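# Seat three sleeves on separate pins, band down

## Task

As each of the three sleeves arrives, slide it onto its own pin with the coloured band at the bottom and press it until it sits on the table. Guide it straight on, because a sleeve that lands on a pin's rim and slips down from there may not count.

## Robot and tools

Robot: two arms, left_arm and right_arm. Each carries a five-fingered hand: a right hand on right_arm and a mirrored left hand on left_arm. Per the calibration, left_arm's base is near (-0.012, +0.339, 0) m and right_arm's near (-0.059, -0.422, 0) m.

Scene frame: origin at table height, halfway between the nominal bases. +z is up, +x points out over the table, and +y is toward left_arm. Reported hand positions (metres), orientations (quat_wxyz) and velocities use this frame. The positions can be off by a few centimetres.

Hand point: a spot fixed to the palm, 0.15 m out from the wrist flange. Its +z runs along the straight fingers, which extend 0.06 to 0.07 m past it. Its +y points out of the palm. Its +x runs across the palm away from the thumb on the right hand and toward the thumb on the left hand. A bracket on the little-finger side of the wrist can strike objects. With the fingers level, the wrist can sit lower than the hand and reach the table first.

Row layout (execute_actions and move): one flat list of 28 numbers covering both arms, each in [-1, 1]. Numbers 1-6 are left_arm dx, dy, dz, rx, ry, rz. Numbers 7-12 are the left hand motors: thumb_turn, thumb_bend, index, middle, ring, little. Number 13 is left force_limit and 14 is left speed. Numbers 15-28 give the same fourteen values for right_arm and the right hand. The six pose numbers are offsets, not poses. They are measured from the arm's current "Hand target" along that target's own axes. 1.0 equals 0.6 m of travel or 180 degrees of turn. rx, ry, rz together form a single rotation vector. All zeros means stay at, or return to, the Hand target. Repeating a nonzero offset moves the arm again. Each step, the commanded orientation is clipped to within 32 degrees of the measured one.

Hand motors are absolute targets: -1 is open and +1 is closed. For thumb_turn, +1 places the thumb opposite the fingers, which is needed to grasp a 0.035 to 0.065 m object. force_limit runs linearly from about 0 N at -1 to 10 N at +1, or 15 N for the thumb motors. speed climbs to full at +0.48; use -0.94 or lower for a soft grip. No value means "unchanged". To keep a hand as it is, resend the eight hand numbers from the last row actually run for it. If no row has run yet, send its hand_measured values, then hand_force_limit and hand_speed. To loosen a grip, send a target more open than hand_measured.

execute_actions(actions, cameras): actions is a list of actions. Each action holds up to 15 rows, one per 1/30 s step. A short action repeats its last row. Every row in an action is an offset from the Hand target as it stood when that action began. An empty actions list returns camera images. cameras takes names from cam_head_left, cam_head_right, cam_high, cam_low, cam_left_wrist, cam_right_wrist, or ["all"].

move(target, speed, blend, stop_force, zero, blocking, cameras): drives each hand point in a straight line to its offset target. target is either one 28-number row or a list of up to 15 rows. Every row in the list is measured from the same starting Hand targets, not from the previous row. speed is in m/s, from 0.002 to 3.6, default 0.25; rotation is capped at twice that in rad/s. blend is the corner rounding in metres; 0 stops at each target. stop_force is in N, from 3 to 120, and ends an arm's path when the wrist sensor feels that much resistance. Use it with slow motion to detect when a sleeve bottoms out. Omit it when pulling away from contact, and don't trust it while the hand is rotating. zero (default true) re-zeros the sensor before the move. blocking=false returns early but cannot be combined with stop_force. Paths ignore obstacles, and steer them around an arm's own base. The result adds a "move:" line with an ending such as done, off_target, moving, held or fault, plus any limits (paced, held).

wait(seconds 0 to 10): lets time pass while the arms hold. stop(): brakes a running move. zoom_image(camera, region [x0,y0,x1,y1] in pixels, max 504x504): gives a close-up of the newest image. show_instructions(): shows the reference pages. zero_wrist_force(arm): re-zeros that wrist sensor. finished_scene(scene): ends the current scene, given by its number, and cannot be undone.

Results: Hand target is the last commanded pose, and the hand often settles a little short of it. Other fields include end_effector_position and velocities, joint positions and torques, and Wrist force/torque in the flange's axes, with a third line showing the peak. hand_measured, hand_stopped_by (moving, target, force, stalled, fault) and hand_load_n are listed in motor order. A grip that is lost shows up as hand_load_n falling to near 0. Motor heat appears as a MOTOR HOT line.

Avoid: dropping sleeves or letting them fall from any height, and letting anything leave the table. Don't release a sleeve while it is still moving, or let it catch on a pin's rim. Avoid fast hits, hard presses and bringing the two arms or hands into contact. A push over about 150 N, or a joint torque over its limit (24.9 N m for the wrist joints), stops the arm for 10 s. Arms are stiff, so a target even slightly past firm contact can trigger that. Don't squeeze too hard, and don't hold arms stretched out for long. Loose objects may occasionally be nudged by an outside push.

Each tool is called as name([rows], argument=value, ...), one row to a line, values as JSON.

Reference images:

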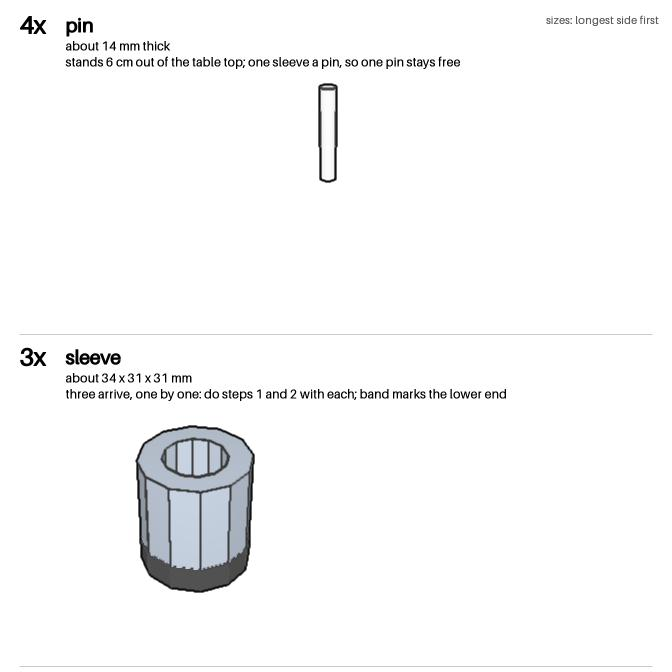

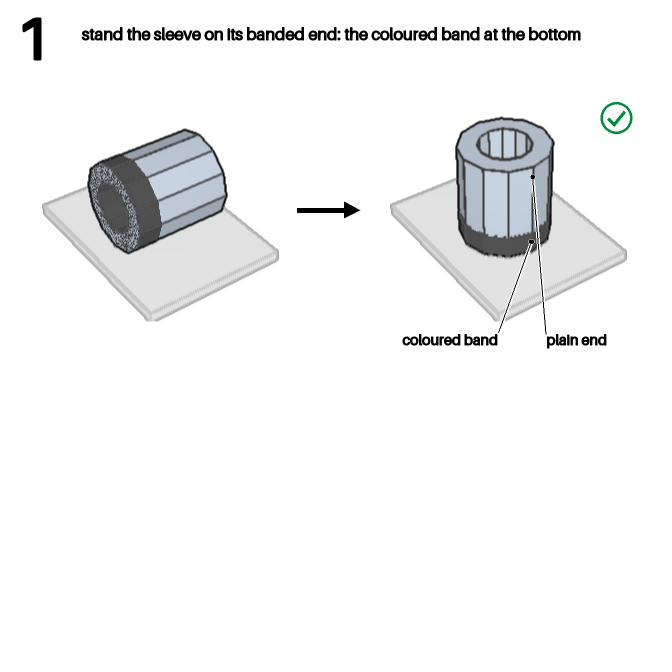

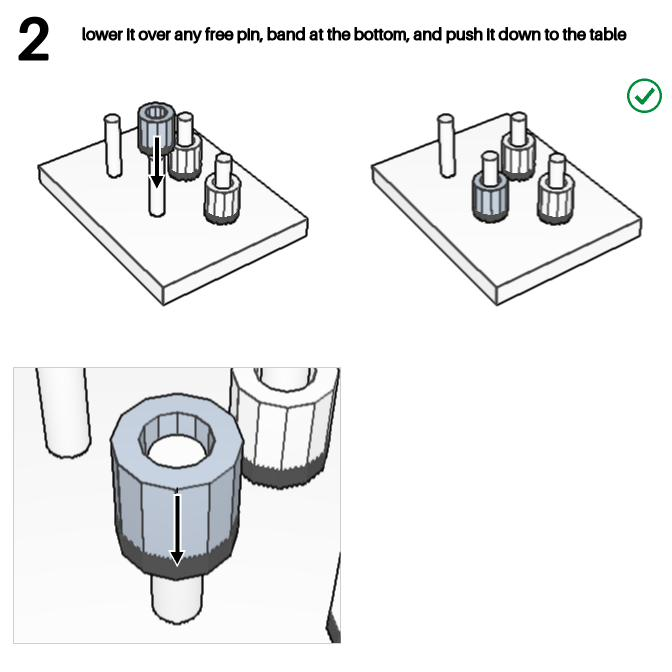

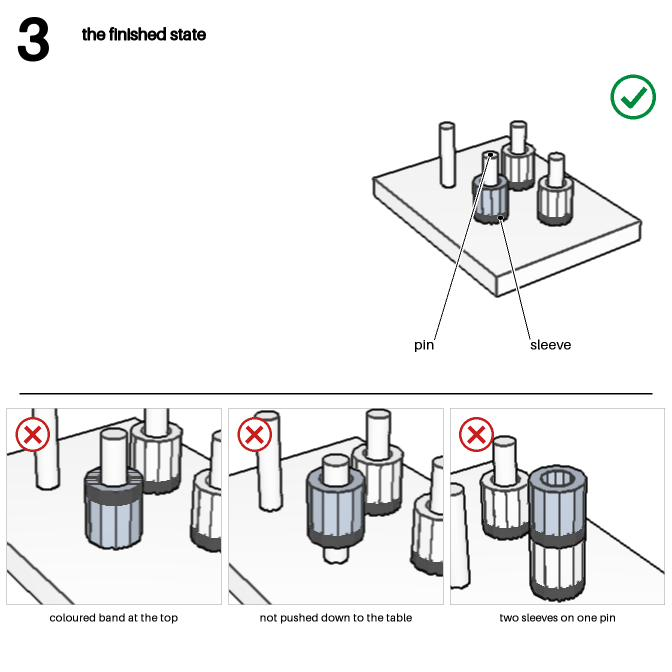

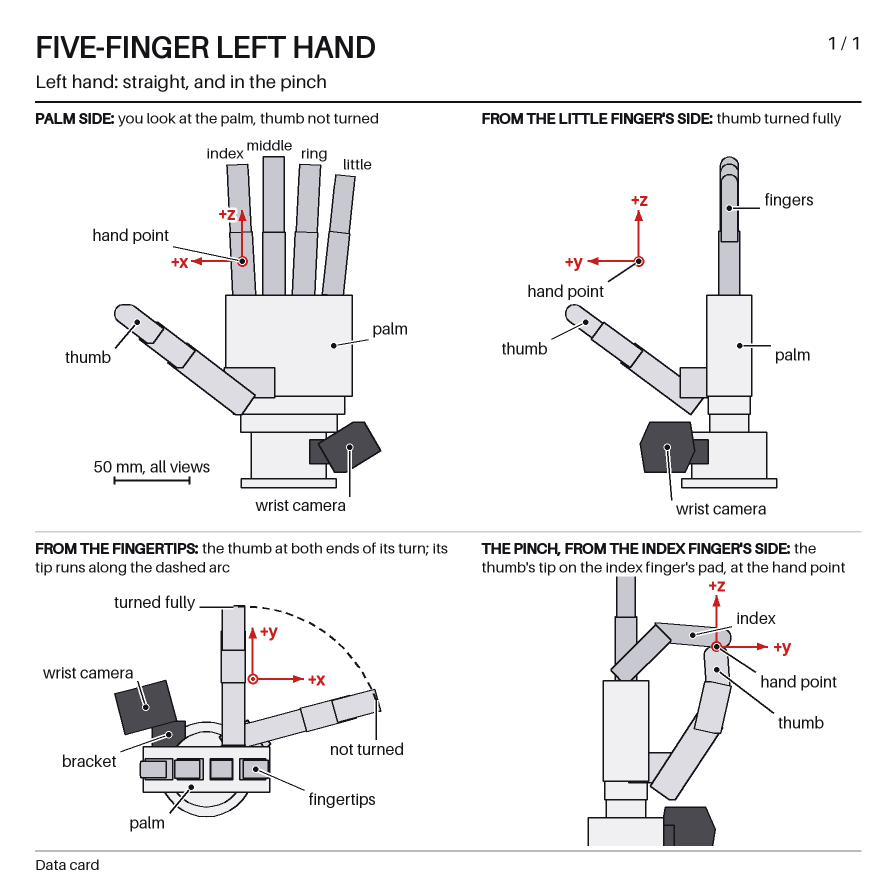

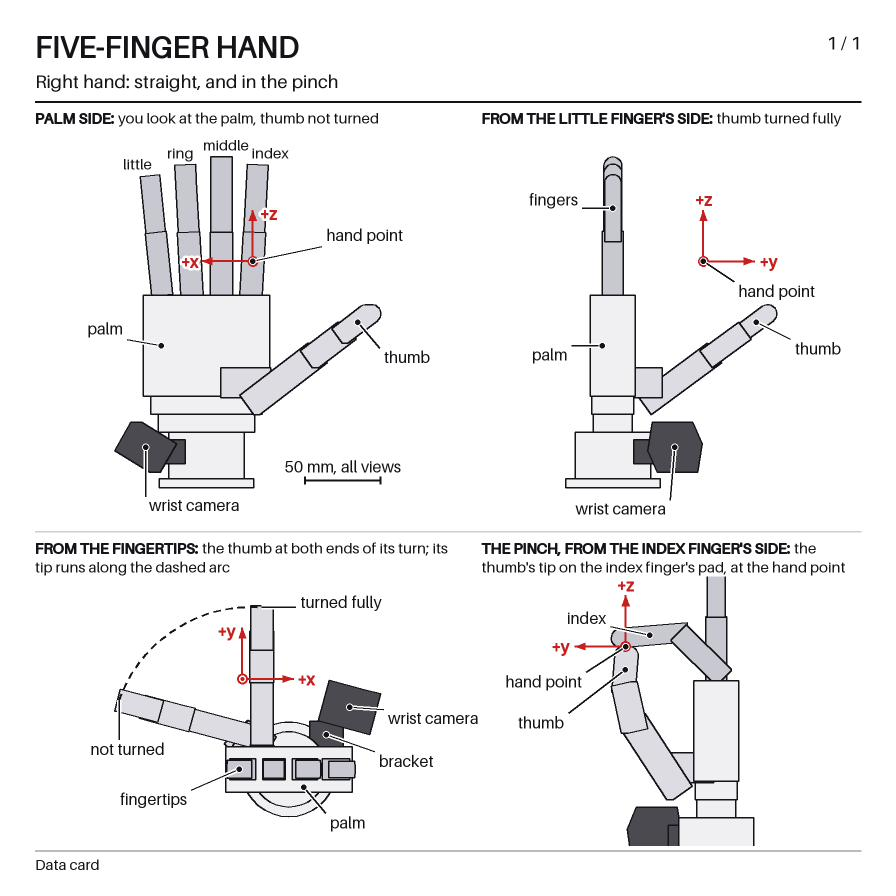

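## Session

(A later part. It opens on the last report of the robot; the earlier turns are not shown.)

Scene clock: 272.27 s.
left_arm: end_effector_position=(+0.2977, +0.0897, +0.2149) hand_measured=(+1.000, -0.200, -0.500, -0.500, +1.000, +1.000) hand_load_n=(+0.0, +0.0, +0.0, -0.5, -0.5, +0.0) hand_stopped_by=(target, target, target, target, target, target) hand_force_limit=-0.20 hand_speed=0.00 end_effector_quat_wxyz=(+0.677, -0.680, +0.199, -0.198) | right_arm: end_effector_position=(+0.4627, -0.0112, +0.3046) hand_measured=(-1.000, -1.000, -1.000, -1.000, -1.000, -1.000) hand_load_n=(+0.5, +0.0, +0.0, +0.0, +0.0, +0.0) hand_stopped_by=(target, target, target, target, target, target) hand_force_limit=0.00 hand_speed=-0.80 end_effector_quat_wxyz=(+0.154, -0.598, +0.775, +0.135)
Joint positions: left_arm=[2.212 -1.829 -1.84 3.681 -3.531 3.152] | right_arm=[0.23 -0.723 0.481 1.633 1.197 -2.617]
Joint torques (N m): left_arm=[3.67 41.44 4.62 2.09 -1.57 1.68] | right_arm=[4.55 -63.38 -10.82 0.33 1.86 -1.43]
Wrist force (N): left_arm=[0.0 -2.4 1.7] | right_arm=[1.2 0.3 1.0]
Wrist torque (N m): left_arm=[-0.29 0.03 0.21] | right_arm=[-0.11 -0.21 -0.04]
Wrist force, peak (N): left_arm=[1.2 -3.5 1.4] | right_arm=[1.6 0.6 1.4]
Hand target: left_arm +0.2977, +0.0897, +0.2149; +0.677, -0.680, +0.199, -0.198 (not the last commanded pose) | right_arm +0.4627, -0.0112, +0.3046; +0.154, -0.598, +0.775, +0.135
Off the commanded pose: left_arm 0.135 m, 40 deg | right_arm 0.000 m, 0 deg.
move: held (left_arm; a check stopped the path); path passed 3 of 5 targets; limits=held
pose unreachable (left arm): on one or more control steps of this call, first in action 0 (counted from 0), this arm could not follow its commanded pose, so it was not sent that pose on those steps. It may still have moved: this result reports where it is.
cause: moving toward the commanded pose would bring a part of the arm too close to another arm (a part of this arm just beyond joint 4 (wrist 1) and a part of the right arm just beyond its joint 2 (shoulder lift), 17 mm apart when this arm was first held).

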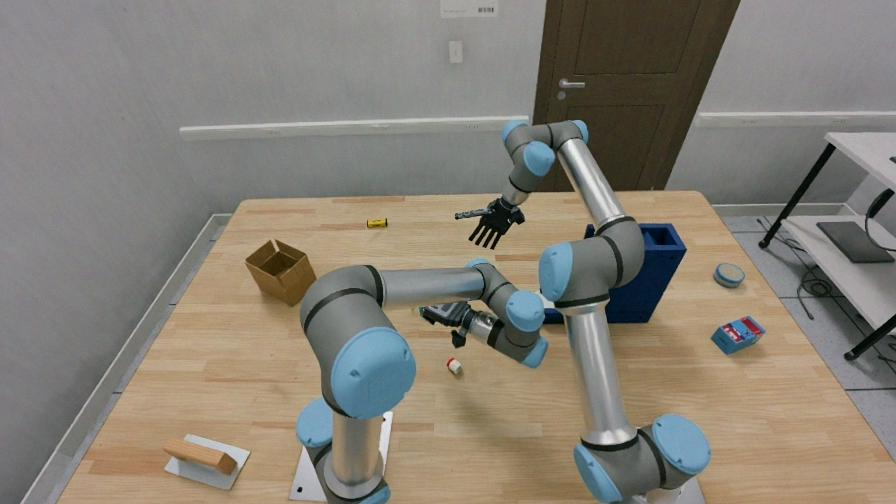

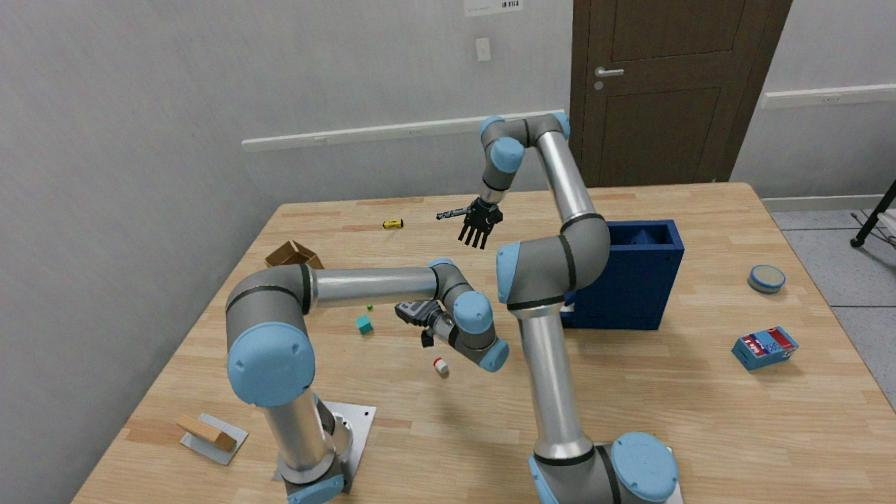

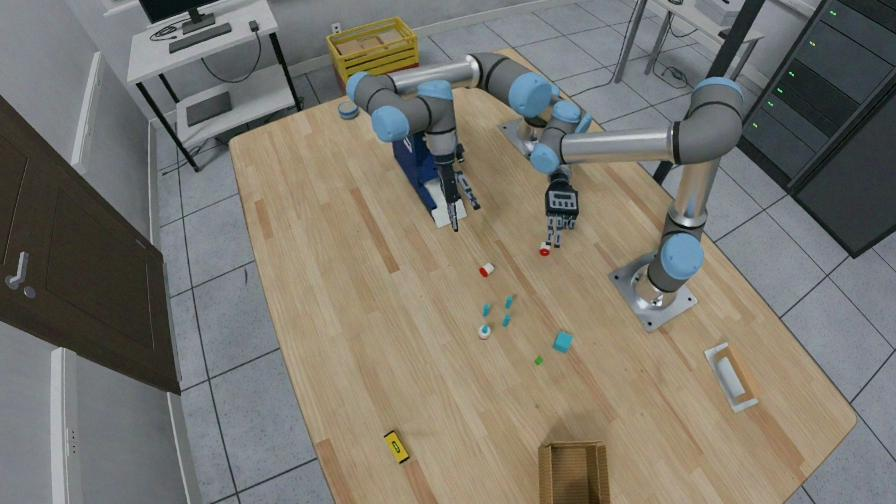

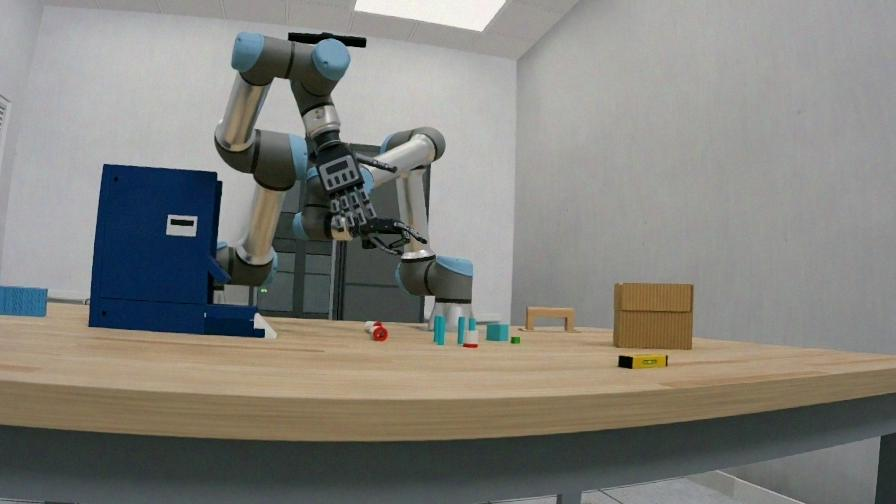

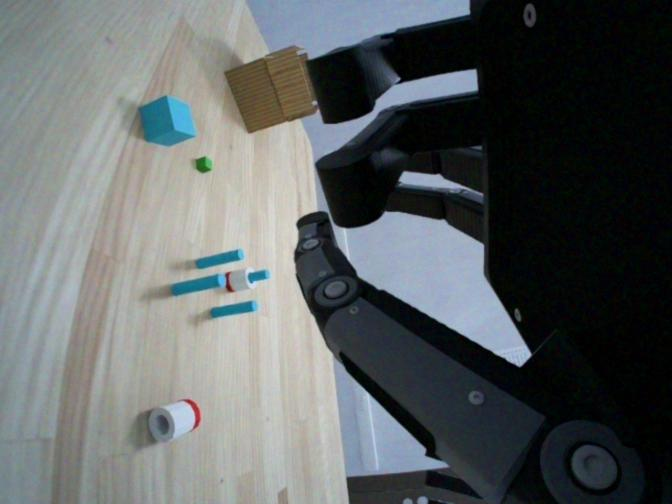

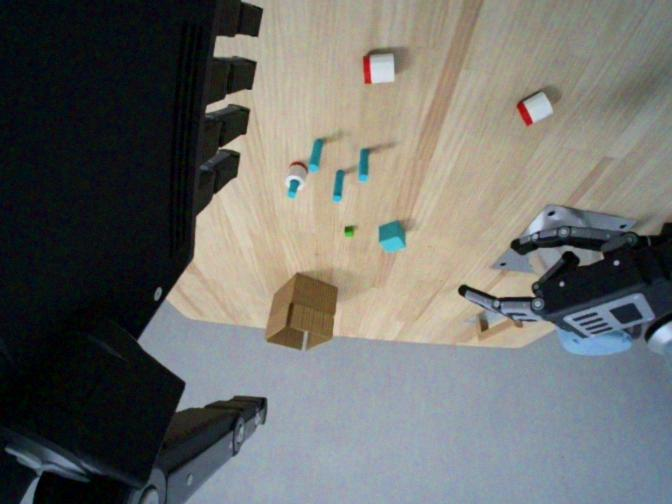

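move([
  [0.0572,0,0.0960,0,0,0,1,-0.2,-0.5,-0.5,1,1,-0.2,0,0.2208,0.1428,-0.3932,0.2785,0.0778,0.0886,-1,-1,-1,-1,-1,-1,0,-0.8],
  [0.0572,0,0.0960,0,0,0,1,-0.2,-0.5,-0.5,1,1,-0.2,0,0.6517,0.1955,-0.5797,0.5571,0.1556,0.1771,-1,-1,-1,-1,-1,-1,0,-0.8],
], speed=0.4, blend=0.03, cameras=["cam_head_left"])

Scene clock: 300.20 s.
left_arm: end_effector_position=(+0.3576, +0.1198, +0.2146) hand_measured=(+1.000, -0.200, -0.500, -0.500, +1.000, +1.000) hand_load_n=(+0.0, +0.0, -0.5, +0.0, +0.0, +0.0) hand_stopped_by=(target, target, target, target, target, target) hand_force_limit=-0.20 hand_speed=0.00 end_effector_quat_wxyz=(+0.677, -0.680, +0.199, -0.198) | right_arm: end_effector_position=(+0.2297, -0.4652, +0.4696) hand_measured=(-1.000, -1.000, -1.000, -1.000, -1.000, -1.000) hand_load_n=(+0.0, -0.5, +0.5, +0.0, +0.0, +0.0) hand_stopped_by=(target, target, target, target, target, target) hand_force_limit=0.00 hand_speed=-0.80 end_effector_quat_wxyz=(+0.344, -0.076, +0.726, -0.590)
Joint positions: left_arm=[2.359 -1.818 -1.856 3.691 -3.384 3.159] | right_arm=[-0.099 -2.256 1.902 0.456 2.414 -2.643]
Joint torques (N m): left_arm=[-6.3 38.63 9.09 -2.11 -1.75 -1.86] | right_arm=[-4.31 14.84 -13.16 -2.4 0.59 -1.72]
Wrist force (N): left_arm=[0.2 -2.4 1.3] | right_arm=[0.5 -0.2 0.2]
Wrist torque (N m): left_arm=[-0.26 -0.03 0.10] | right_arm=[-0.02 -0.07 -0.13]
Wrist force, peak (N): left_arm=[0.2 -2.5 2.0] | right_arm=[0.4 -0.6 2.6]
Hand target: left_arm +0.3576, +0.1198, +0.2147; +0.677, -0.680, +0.199, -0.198 | right_arm +0.2297, -0.4652, +0.4695; +0.343, -0.076, +0.726, -0.590
Off the commanded pose: left_arm 0.000 m, 0 deg | right_arm 0.000 m, 0 deg.
move: done
Images, in order (width x height): cam_head_left 896x504.

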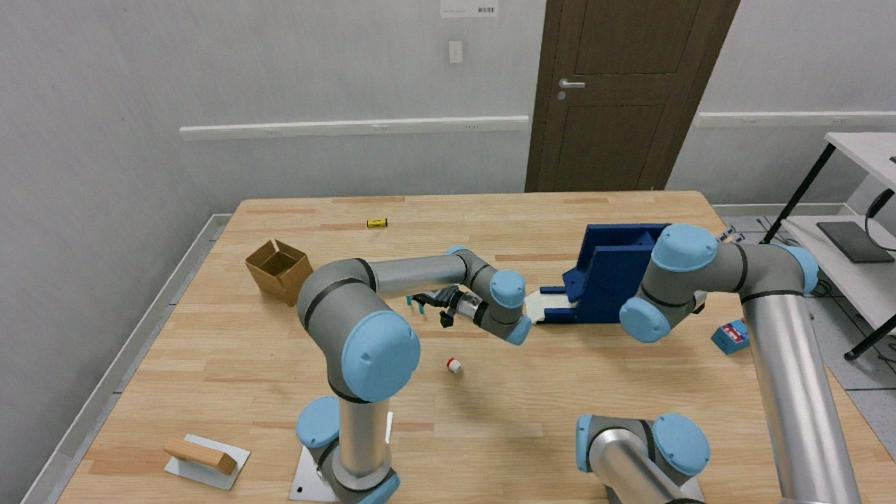

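move([
  [-0.0540,0.0245,-0.0936,0,-0.2811,0,1,-0.2,-0.5,-0.5,1,1,-0.2,0,0,0,0,0,0,0,-1,-1,-1,-1,-1,-1,0,-0.8],
  [-0.1003,0.1912,-0.1932,-0.0748,-0.2798,-0.0354,1,-0.2,-0.5,-0.5,1,1,-0.2,0,0,0,0,0,0,0,-1,-1,-1,-1,-1,-1,0,-0.8],
], speed=0.25, blend=0.03, cameras=["cam_left_wrist","cam_high","cam_low"])

Scene clock: 307.37 s.
left_arm: end_effector_position=(+0.2443, +0.0541, +0.1006) hand_measured=(+1.000, -0.200, -0.500, -0.500, +1.000, +1.000) hand_load_n=(+0.0, +0.0, +0.0, +0.0, +0.0, +0.0) hand_stopped_by=(target, target, target, target, target, target) hand_force_limit=-0.20 hand_speed=0.00 end_effector_quat_wxyz=(-0.604, +0.781, +0.123, -0.097) end_effector_velocity=(+0.001, -0.001, -0.001) end_effector_angular_velocity=(-0.002, -0.004, +0.000) | right_arm: end_effector_position=(+0.2297, -0.4652, +0.4695) hand_measured=(-1.000, -1.000, -1.000, -1.000, -1.000, -1.000) hand_load_n=(+0.0, +0.0, +0.0, +0.0, +0.0, +0.0) hand_stopped_by=(target, target, target, target, target, target) hand_force_limit=0.00 hand_speed=-0.80 end_effector_quat_wxyz=(+0.343, -0.076, +0.726, -0.590)
Joint positions: left_arm=[2.354 -2.107 -1.6 3.987 -4.288 3.263] | right_arm=[-0.099 -2.256 1.902 0.456 2.414 -2.643]
Joint velocities: left_arm=[0 -0.001 0 0.005 0 -0.002] | right_arm=[within noise]
Joint torques (N m): left_arm=[0.48 27.94 12.34 1.79 -0.34 -1.25] | right_arm=[4.68 19.14 -13.76 -2.38 2.33 -1.96]
Wrist force (N): left_arm=[-0.3 -2.2 1.1] | right_arm=[0.5 -0.1 0.2]
Wrist torque (N m): left_arm=[-0.20 0.01 0.21] | right_arm=[-0.01 -0.07 -0.13]
Wrist force, peak (N): left_arm=[0.9 -3.3 1.3] | right_arm=[0.6 -0.1 0.6]
Hand target: left_arm +0.2442, +0.0541, +0.1004; -0.604, +0.781, +0.123, -0.097 | right_arm +0.2297, -0.4652, +0.4695; +0.343, -0.076, +0.726, -0.590
Off the commanded pose: left_arm 0.000 m, 0 deg | right_arm 0.000 m, 0 deg.
move: done
Images, in order (width x height): cam_high 896x504, cam_low 896x504, cam_left_wrist 672x504.

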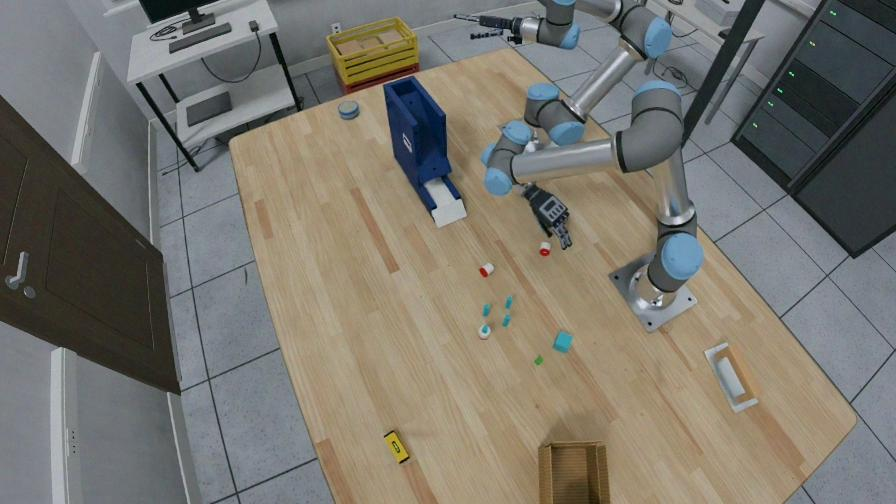

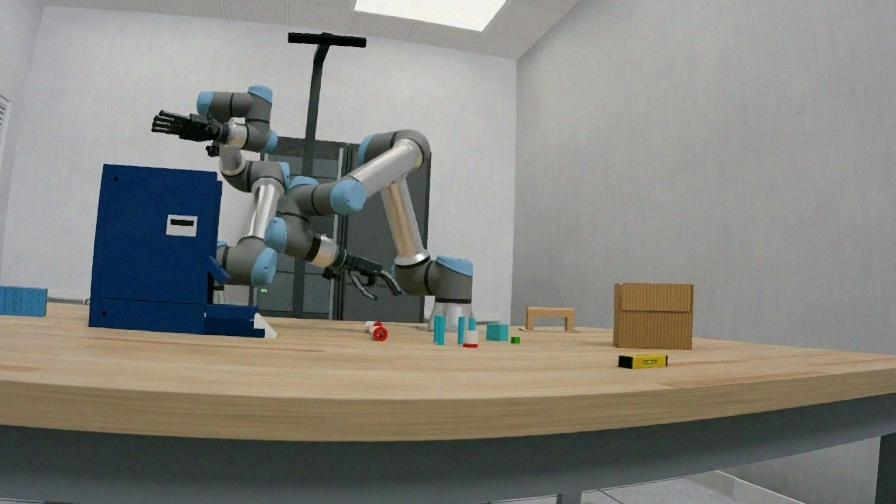

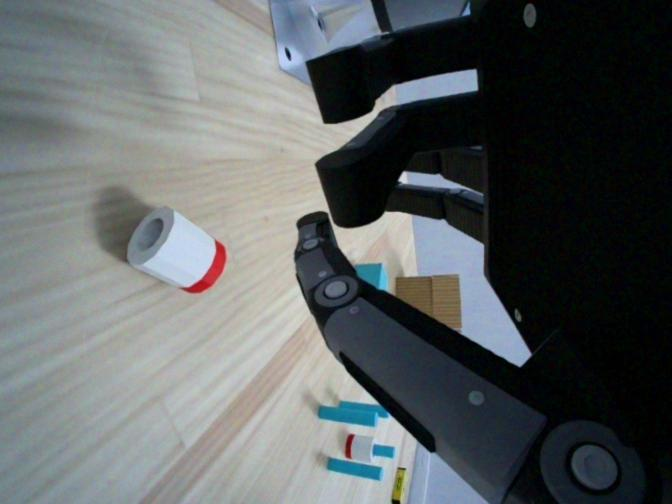

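move(target=[-0.0055,0.0922,-0.0208,0,-0.0538,-0.0138,1,-0.2,-0.5,-0.5,1,1,-0.2,0,0,0,0,0,0,0,-1,-1,-1,-1,-1,-1,0,-0.8], speed=0.15, cameras=["cam_left_wrist","cam_low","cam_head_left"])

zoom_image(camera="cam_left_wrist", region=[190, 120, 390, 320])

Scene clock: 320.13 s.
left_arm: end_effector_position=(+0.2491, +0.0283, +0.0501) hand_measured=(+1.000, -0.200, -0.500, -0.500, +1.000, +1.000) hand_load_n=(+0.0, +0.0, +0.0, +0.0, +0.0, +0.0) hand_stopped_by=(target, target, target, target, target, target) hand_force_limit=-0.20 hand_speed=0.00 end_effector_quat_wxyz=(-0.593, +0.768, +0.191, -0.150) | right_arm: end_effector_position=(+0.2297, -0.4652, +0.4695) hand_measured=(-1.000, -1.000, -1.000, -1.000, -1.000, -1.000) hand_load_n=(-0.5, +0.0, +0.0, +0.0, +0.0, +0.0) hand_stopped_by=(target, target, target, target, target, target) hand_force_limit=0.00 hand_speed=-0.80 end_effector_quat_wxyz=(+0.343, -0.076, +0.726, -0.590)
Joint positions: left_arm=[2.389 -2.247 -1.51 4.022 -4.423 3.223] | right_arm=[-0.099 -2.256 1.902 0.456 2.414 -2.643]
Joint torques (N m): left_arm=[-7.58 47.5 5.27 -3.77 -0.02 2.02] | right_arm=[4.96 17.67 -16.22 -2.33 1.99 -1.72]
Wrist force (N): left_arm=[-0.1 -2.6 1.3] | right_arm=[0.6 -0.3 0.2]
Wrist torque (N m): left_arm=[-0.28 0.00 0.17] | right_arm=[-0.05 -0.10 -0.12]
Wrist force, peak (N): left_arm=[-0.4 -3.3 1.4] | right_arm=[0.7 -0.5 0.4]
Hand target: left_arm +0.2490, +0.0283, +0.0500; -0.593, +0.768, +0.191, -0.150 | right_arm +0.2297, -0.4652, +0.4695; +0.343, -0.076, +0.726, -0.590
Off the commanded pose: left_arm 0.000 m, 0 deg | right_arm 0.000 m, 0 deg.
move: done
Images, in order (width x height): cam_head_left 896x504, cam_low 896x504, cam_left_wrist 672x504.

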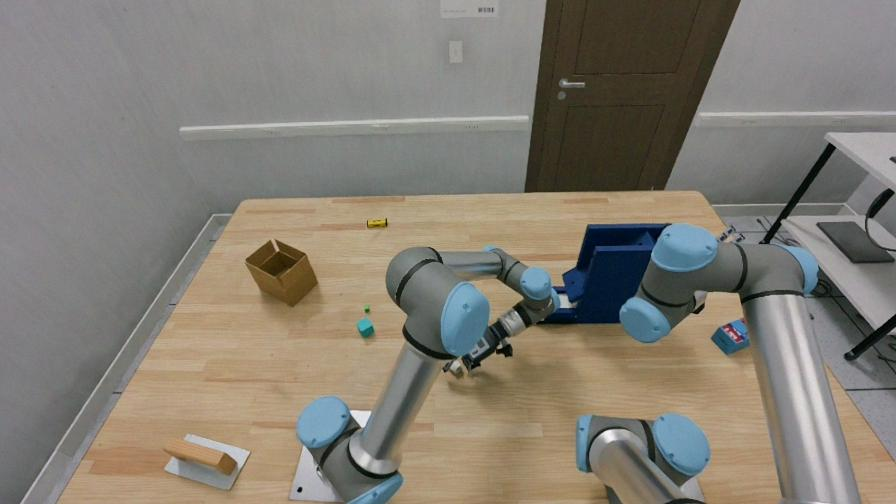

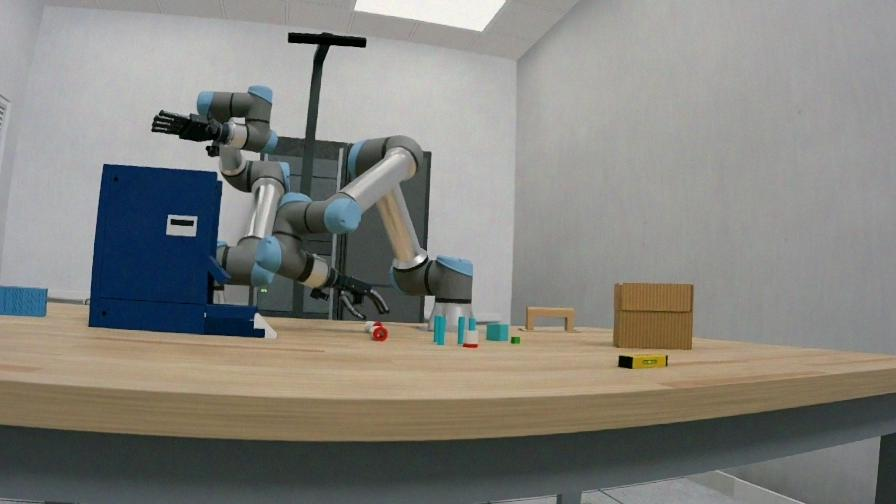

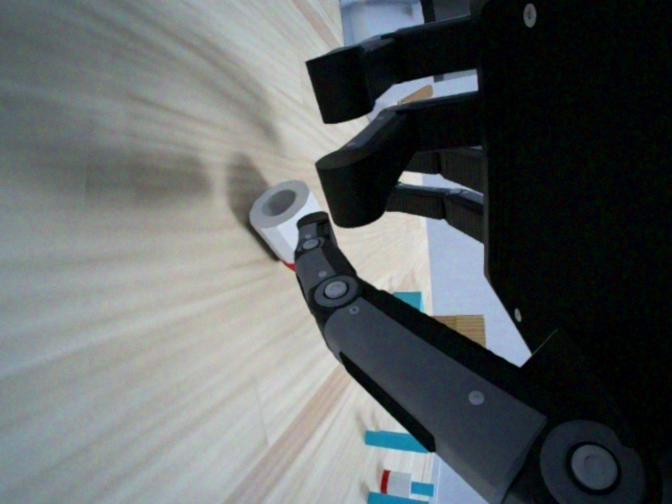

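Scaled by 2.520 from the camera's 672x504 image, which has a finer 960x720 frame.

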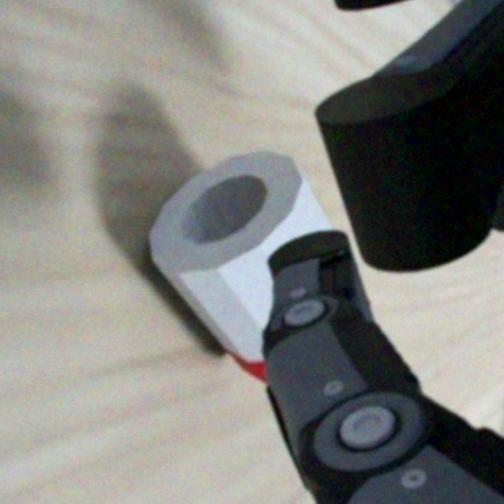

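move(target=[0.015,0.0502,0.0095,0,0,0,1,-0.2,-0.5,-0.5,1,1,-0.2,0,0,0,0,0,0,0,-1,-1,-1,-1,-1,-1,0,-0.8], speed=0.05, stop_force=5, cameras=["cam_left_wrist","cam_low"])

zoom_image(camera="cam_left_wrist", region=[240, 120, 440, 320])

zoom_image(camera="cam_low", region=[310, 270, 410, 350])

Scene clock: 328.27 s.
left_arm: end_effector_position=(+0.2578, +0.0307, +0.0194) hand_measured=(+1.000, -0.200, -0.500, -0.500, +1.000, +1.000) hand_load_n=(+0.0, +0.0, +0.0, +0.0, +0.0, +0.0) hand_stopped_by=(target, target, target, target, target, target) hand_force_limit=-0.20 hand_speed=0.00 end_effector_quat_wxyz=(-0.593, +0.768, +0.191, -0.150) | right_arm: end_effector_position=(+0.2297, -0.4652, +0.4695) hand_measured=(-1.000, -1.000, -1.000, -1.000, -1.000, -1.000) hand_load_n=(+0.0, +0.0, +0.0, +0.0, +0.5, +0.0) hand_stopped_by=(target, target, target, target, target, target) hand_force_limit=0.00 hand_speed=-0.80 end_effector_quat_wxyz=(+0.343, -0.076, +0.726, -0.590)
Joint positions: left_arm=[2.402 -2.296 -1.517 4.079 -4.411 3.226] | right_arm=[-0.099 -2.256 1.902 0.456 2.414 -2.643]
Joint torques (N m): left_arm=[-7.13 56.7 26.09 -3.73 -1.46 -1.78] | right_arm=[4.23 16.46 -17.44 -2.25 1.93 -1.63]
Wrist force (N): left_arm=[-0.1 -2.5 1.1] | right_arm=[0.3 -0.2 0.1]
Wrist torque (N m): left_arm=[-0.26 -0.02 0.10] | right_arm=[-0.02 -0.06 -0.14]
Wrist force, peak (N): left_arm=[-0.2 -3.1 0.9] | right_arm=[0.7 -0.2 0.5]
Hand target: left_arm +0.2578, +0.0307, +0.0194; -0.593, +0.768, +0.191, -0.150 | right_arm +0.2297, -0.4652, +0.4695; +0.343, -0.076, +0.726, -0.590
Off the commanded pose: left_arm 0.000 m, 0 deg | right_arm 0.000 m, 0 deg.
move: done
Images, in order (width x height): cam_low 896x504, cam_left_wrist 672x504.

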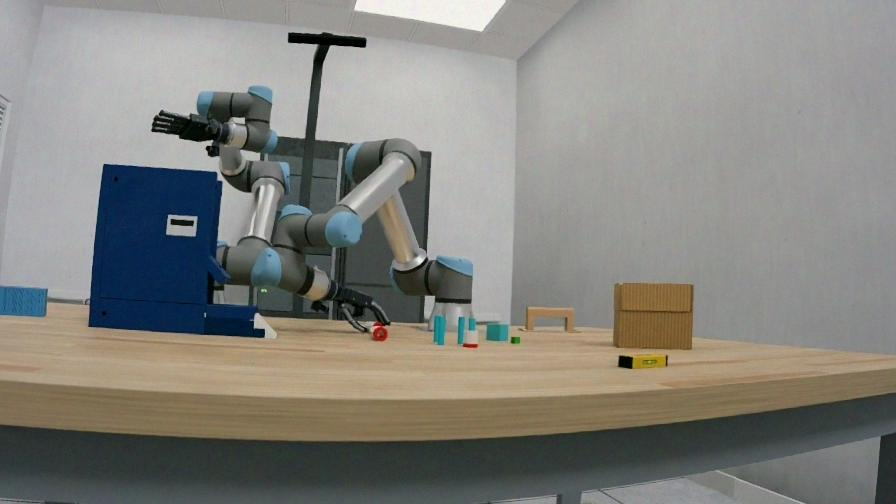

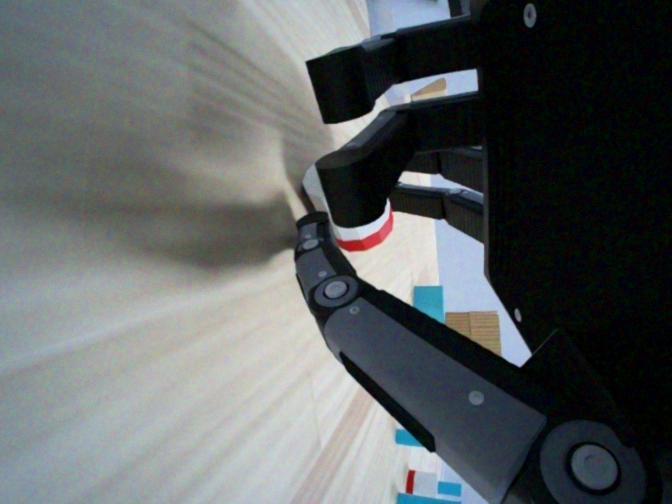

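Scaled by 2.520 from the camera's 672x504 image, which has a finer 960x720 frame.

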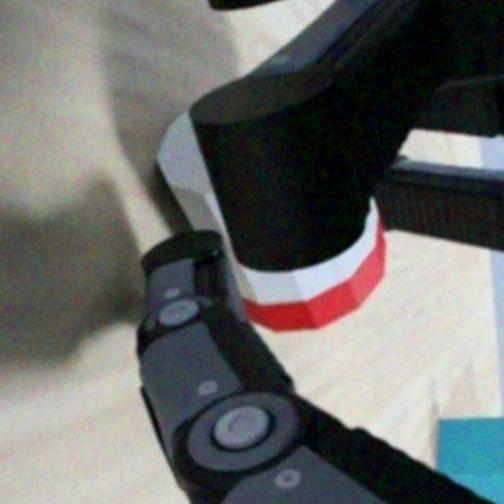

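Scaled by 5.040 from the camera's 896x504 image, which has a finer 1280x720 frame.

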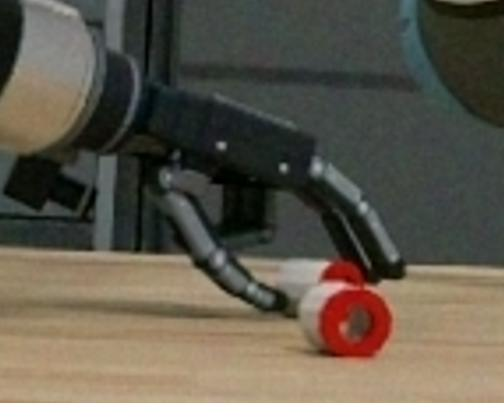

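move(target=[0,0,0,0,0,0,1,-0.2,0.1,0.1,1,1,-0.2,-0.92,0,0,0,0,0,0,-1,-1,-1,-1,-1,-1,0,-0.8], cameras=["cam_left_wrist","cam_low"])

zoom_image(camera="cam_left_wrist", region=[240, 120, 440, 320])

zoom_image(camera="cam_low", region=[310, 270, 410, 350])

Scene clock: 332.13 s.
left_arm: end_effector_position=(+0.2578, +0.0307, +0.0195) hand_measured=(+1.000, -0.200, -0.144, -0.150, +1.000, +1.000) hand_load_n=(-0.5, +2.5, +6.5, +4.0, +0.0, +0.0) hand_stopped_by=(target, target, force, force, target, target) hand_force_limit=-0.20 hand_speed=-0.92 end_effector_quat_wxyz=(-0.593, +0.768, +0.191, -0.150) | right_arm: end_effector_position=(+0.2297, -0.4652, +0.4695) hand_measured=(-1.000, -1.000, -1.000, -1.000, -1.000, -1.000) hand_load_n=(-0.5, +0.0, +0.0, +0.0, +0.0, +0.0) hand_stopped_by=(target, target, target, target, target, target) hand_force_limit=0.00 hand_speed=-0.80 end_effector_quat_wxyz=(+0.343, -0.076, +0.726, -0.590)
Joint positions: left_arm=[2.402 -2.296 -1.517 4.078 -4.411 3.226] | right_arm=[-0.099 -2.256 1.902 0.456 2.414 -2.643]
Joint torques (N m): left_arm=[-6.78 52.49 25.35 0.85 -1.58 -1.89] | right_arm=[4.71 16.24 -18.33 -2.21 1.8 -1.67]
Wrist force (N): left_arm=[0.8 -11.0 -0.2] | right_arm=[0.6 -0.1 0.3]
Wrist torque (N m): left_arm=[-0.26 -0.05 0.23] | right_arm=[-0.02 -0.09 -0.13]
Wrist force, peak (N): left_arm=[0.8 -11.3 0.2] | right_arm=[0.6 -0.3 0.5]
Hand target: left_arm +0.2578, +0.0307, +0.0194; -0.593, +0.768, +0.191, -0.150 | right_arm +0.2297, -0.4652, +0.4695; +0.343, -0.076, +0.726, -0.590
Off the commanded pose: left_arm 0.000 m, 0 deg | right_arm 0.000 m, 0 deg.
move: done
Images, in order (width x height): cam_low 896x504, cam_left_wrist 672x504.

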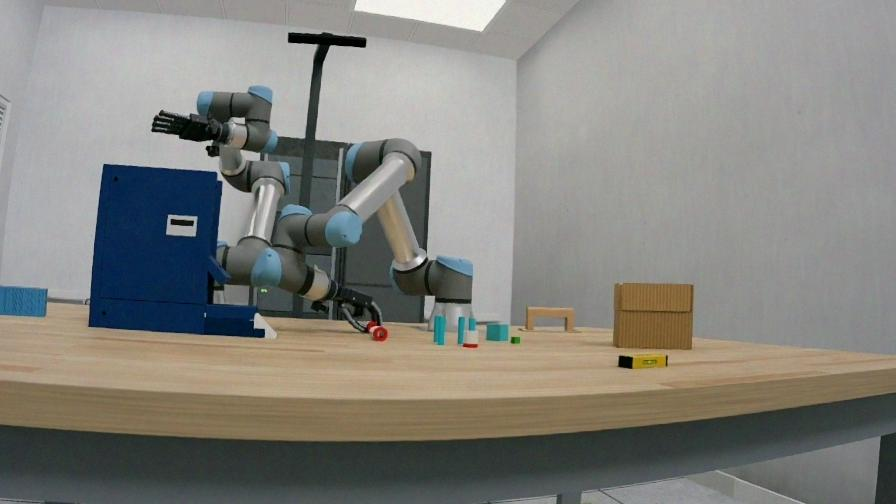

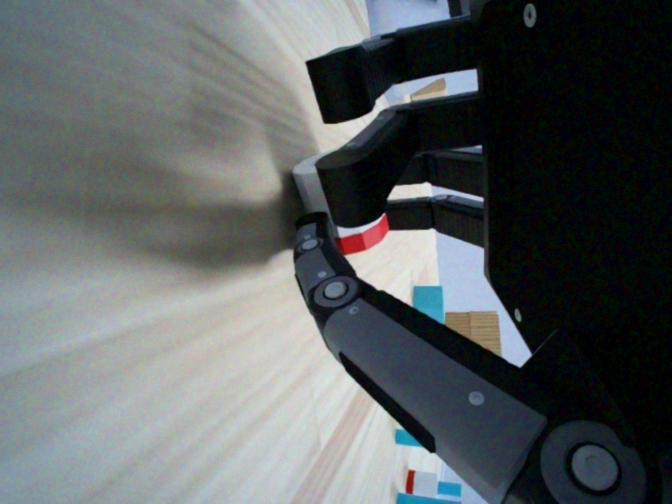

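Scaled by 2.520 from the camera's 672x504 image, which has a finer 960x720 frame.

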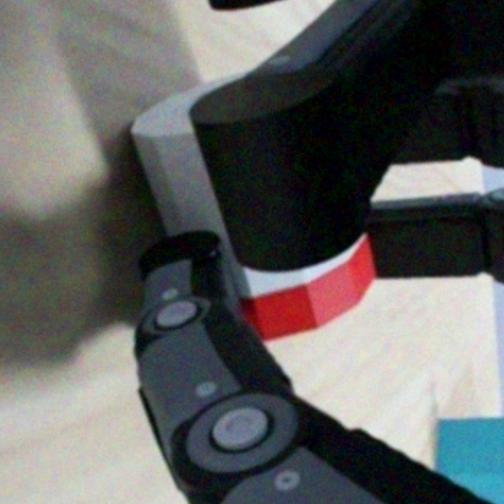

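Scaled by 5.040 from the camera's 896x504 image, which has a finer 1280x720 frame.

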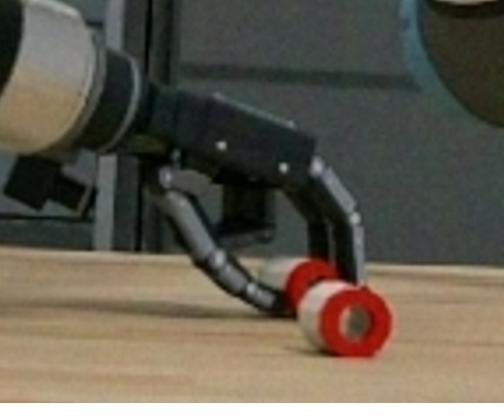

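move(target=[0,0,0,0,0,0,1,-0.2,-0.45,-0.45,1,1,-0.2,-0.5,0,0,0,0,0,0,-1,-1,-1,-1,-1,-1,0,-0.8])

move(target=[-0.0133,0,0,0,0,0,1,-0.2,-0.45,-0.45,1,1,-0.2,-0.5,0,0,0,0,0,0,-1,-1,-1,-1,-1,-1,0,-0.8], speed=0.05)

move(target=[0,0,0,0,0,0,1,-0.2,0.1,0.1,1,1,-0.2,-0.92,0,0,0,0,0,0,-1,-1,-1,-1,-1,-1,0,-0.8], cameras=["cam_left_wrist","cam_low"])

zoom_image(camera="cam_left_wrist", region=[240, 120, 440, 320])

Scene clock: 336.60 s.
left_arm: end_effector_position=(+0.2578, +0.0306, +0.0194) hand_measured=(+1.000, -0.200, -0.450, -0.450, +1.000, +1.000) hand_load_n=(+0.0, +0.5, +0.0, +0.0, +0.5, +0.0) hand_stopped_by=(target, target, target, target, target, target) hand_force_limit=-0.20 hand_speed=-0.50 end_effector_quat_wxyz=(-0.593, +0.768, +0.191, -0.150) | right_arm: end_effector_position=(+0.2297, -0.4652, +0.4695) hand_measured=(-1.000, -1.000, -1.000, -1.000, -1.000, -1.000) hand_load_n=(-0.5, +0.0, +0.0, +0.0, +0.0, +0.0) hand_stopped_by=(target, target, target, target, target, target) hand_force_limit=0.00 hand_speed=-0.80 end_effector_quat_wxyz=(+0.343, -0.076, +0.726, -0.590)
Joint positions: left_arm=[2.402 -2.296 -1.517 4.079 -4.411 3.226] | right_arm=[-0.099 -2.256 1.902 0.456 2.414 -2.643]
Joint torques (N m): left_arm=[-7.09 34.51 21.01 -3.87 -1.49 -1] | right_arm=[4.74 15.39 -18.5 -2.16 1.85 -1.56]
Wrist force (N): left_arm=[-0.2 -2.1 1.1] | right_arm=[0.6 0.0 0.4]
Wrist torque (N m): left_arm=[-0.20 0.00 0.08] | right_arm=[-0.02 -0.10 -0.12]
Wrist force, peak (N): left_arm=[0.5 -11.5 0.2] | right_arm=[0.8 -0.2 0.4]
Hand target: left_arm +0.2578, +0.0307, +0.0194; -0.593, +0.768, +0.191, -0.150 | right_arm +0.2297, -0.4652, +0.4695; +0.343, -0.076, +0.726, -0.590
Off the commanded pose: left_arm 0.000 m, 0 deg | right_arm 0.000 m, 0 deg.
move: done

Scene clock: 337.30 s.
left_arm: end_effector_position=(+0.2506, +0.0269, +0.0194) hand_measured=(+1.000, -0.200, -0.450, -0.450, +1.000, +1.000) hand_load_n=(+0.0, +0.0, +0.0, +0.0, +0.0, +0.0) hand_stopped_by=(target, target, target, target, target, target) hand_force_limit=-0.20 hand_speed=-0.50 end_effector_quat_wxyz=(-0.593, +0.768, +0.191, -0.150) | right_arm: end_effector_position=(+0.2297, -0.4652, +0.4695) hand_measured=(-1.000, -1.000, -1.000, -1.000, -1.000, -1.000) hand_load_n=(+0.0, +0.0, +0.0, +0.0, +0.0, -0.5) hand_stopped_by=(target, target, target, target, target, target) hand_force_limit=0.00 hand_speed=-0.80 end_effector_quat_wxyz=(+0.343, -0.076, +0.726, -0.590)
Joint positions: left_arm=[2.389 -2.294 -1.519 4.079 -4.423 3.223] | right_arm=[-0.099 -2.256 1.902 0.456 2.414 -2.643]
Joint torques (N m): left_arm=[3.59 55.63 5.98 -3.64 1.2 -1.58] | right_arm=[4.44 15.69 -19.15 -2.18 1.72 -1.58]
Wrist force (N): left_arm=[-0.1 -2.2 1.3] | right_arm=[0.4 -0.2 0.3]
Wrist torque (N m): left_arm=[-0.24 0.00 0.22] | right_arm=[-0.03 -0.07 -0.14]
Wrist force, peak (N): left_arm=[-0.2 -2.4 1.4] | right_arm=[0.5 -0.2 0.3]
Hand target: left_arm +0.2507, +0.0269, +0.0194; -0.593, +0.768, +0.191, -0.150 | right_arm +0.2297, -0.4652, +0.4695; +0.343, -0.076, +0.726, -0.590
Off the commanded pose: left_arm 0.000 m, 0 deg | right_arm 0.000 m, 0 deg.
move: done

Scene clock: 338.87 s.
left_arm: end_effector_position=(+0.2507, +0.0269, +0.0195) hand_measured=(+1.000, -0.200, -0.160, -0.168, +1.000, +1.000) hand_load_n=(-0.5, +2.0, +5.5, +3.5, +0.0, +0.0) hand_stopped_by=(target, target, force, force, target, target) hand_force_limit=-0.20 hand_speed=-0.92 end_effector_quat_wxyz=(-0.593, +0.768, +0.191, -0.150) | right_arm: end_effector_position=(+0.2297, -0.4652, +0.4695) hand_measured=(-1.000, -1.000, -1.000, -1.000, -1.000, -1.000) hand_load_n=(-0.5, +0.0, +0.0, +0.0, +0.0, +0.0) hand_stopped_by=(target, target, target, target, target, target) hand_force_limit=0.00 hand_speed=-0.80 end_effector_quat_wxyz=(+0.343, -0.076, +0.726, -0.590)
Joint positions: left_arm=[2.389 -2.294 -1.519 4.078 -4.423 3.223] | right_arm=[-0.099 -2.256 1.902 0.456 2.414 -2.643]
Joint torques (N m): left_arm=[6.85 52.6 24.15 0.7 1.09 1.56] | right_arm=[4.65 15.8 -19.25 -2.15 1.73 -1.59]
Wrist force (N): left_arm=[0.2 -11.1 -0.8] | right_arm=[0.4 -0.2 0.4]
Wrist torque (N m): left_arm=[-0.30 -0.02 0.30] | right_arm=[-0.03 -0.07 -0.13]
Wrist force, peak (N): left_arm=[0.3 -11.3 -0.6] | right_arm=[0.8 -0.2 0.3]
Hand target: left_arm +0.2507, +0.0269, +0.0194; -0.593, +0.768, +0.191, -0.150 | right_arm +0.2297, -0.4652, +0.4695; +0.343, -0.076, +0.726, -0.590
Off the commanded pose: left_arm 0.000 m, 0 deg | right_arm 0.000 m, 0 deg.
move: done
Images, in order (width x height): cam_low 896x504, cam_left_wrist 672x504.

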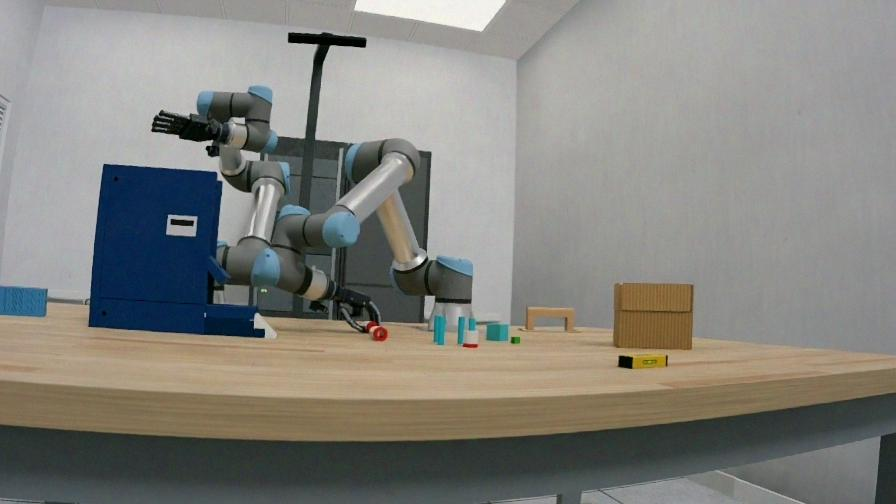

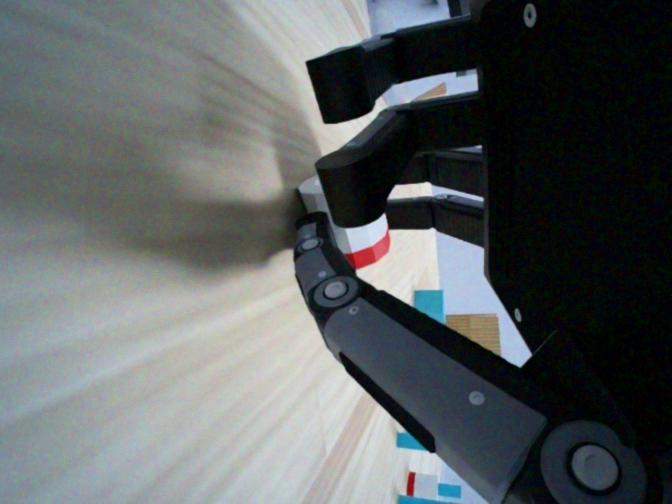

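Scaled by 2.520 from the camera's 672x504 image, which has a finer 960x720 frame.

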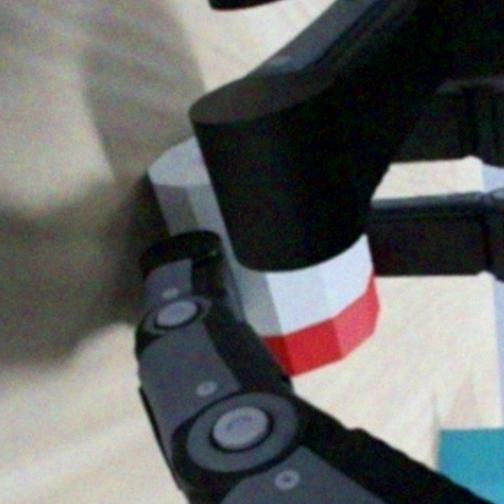

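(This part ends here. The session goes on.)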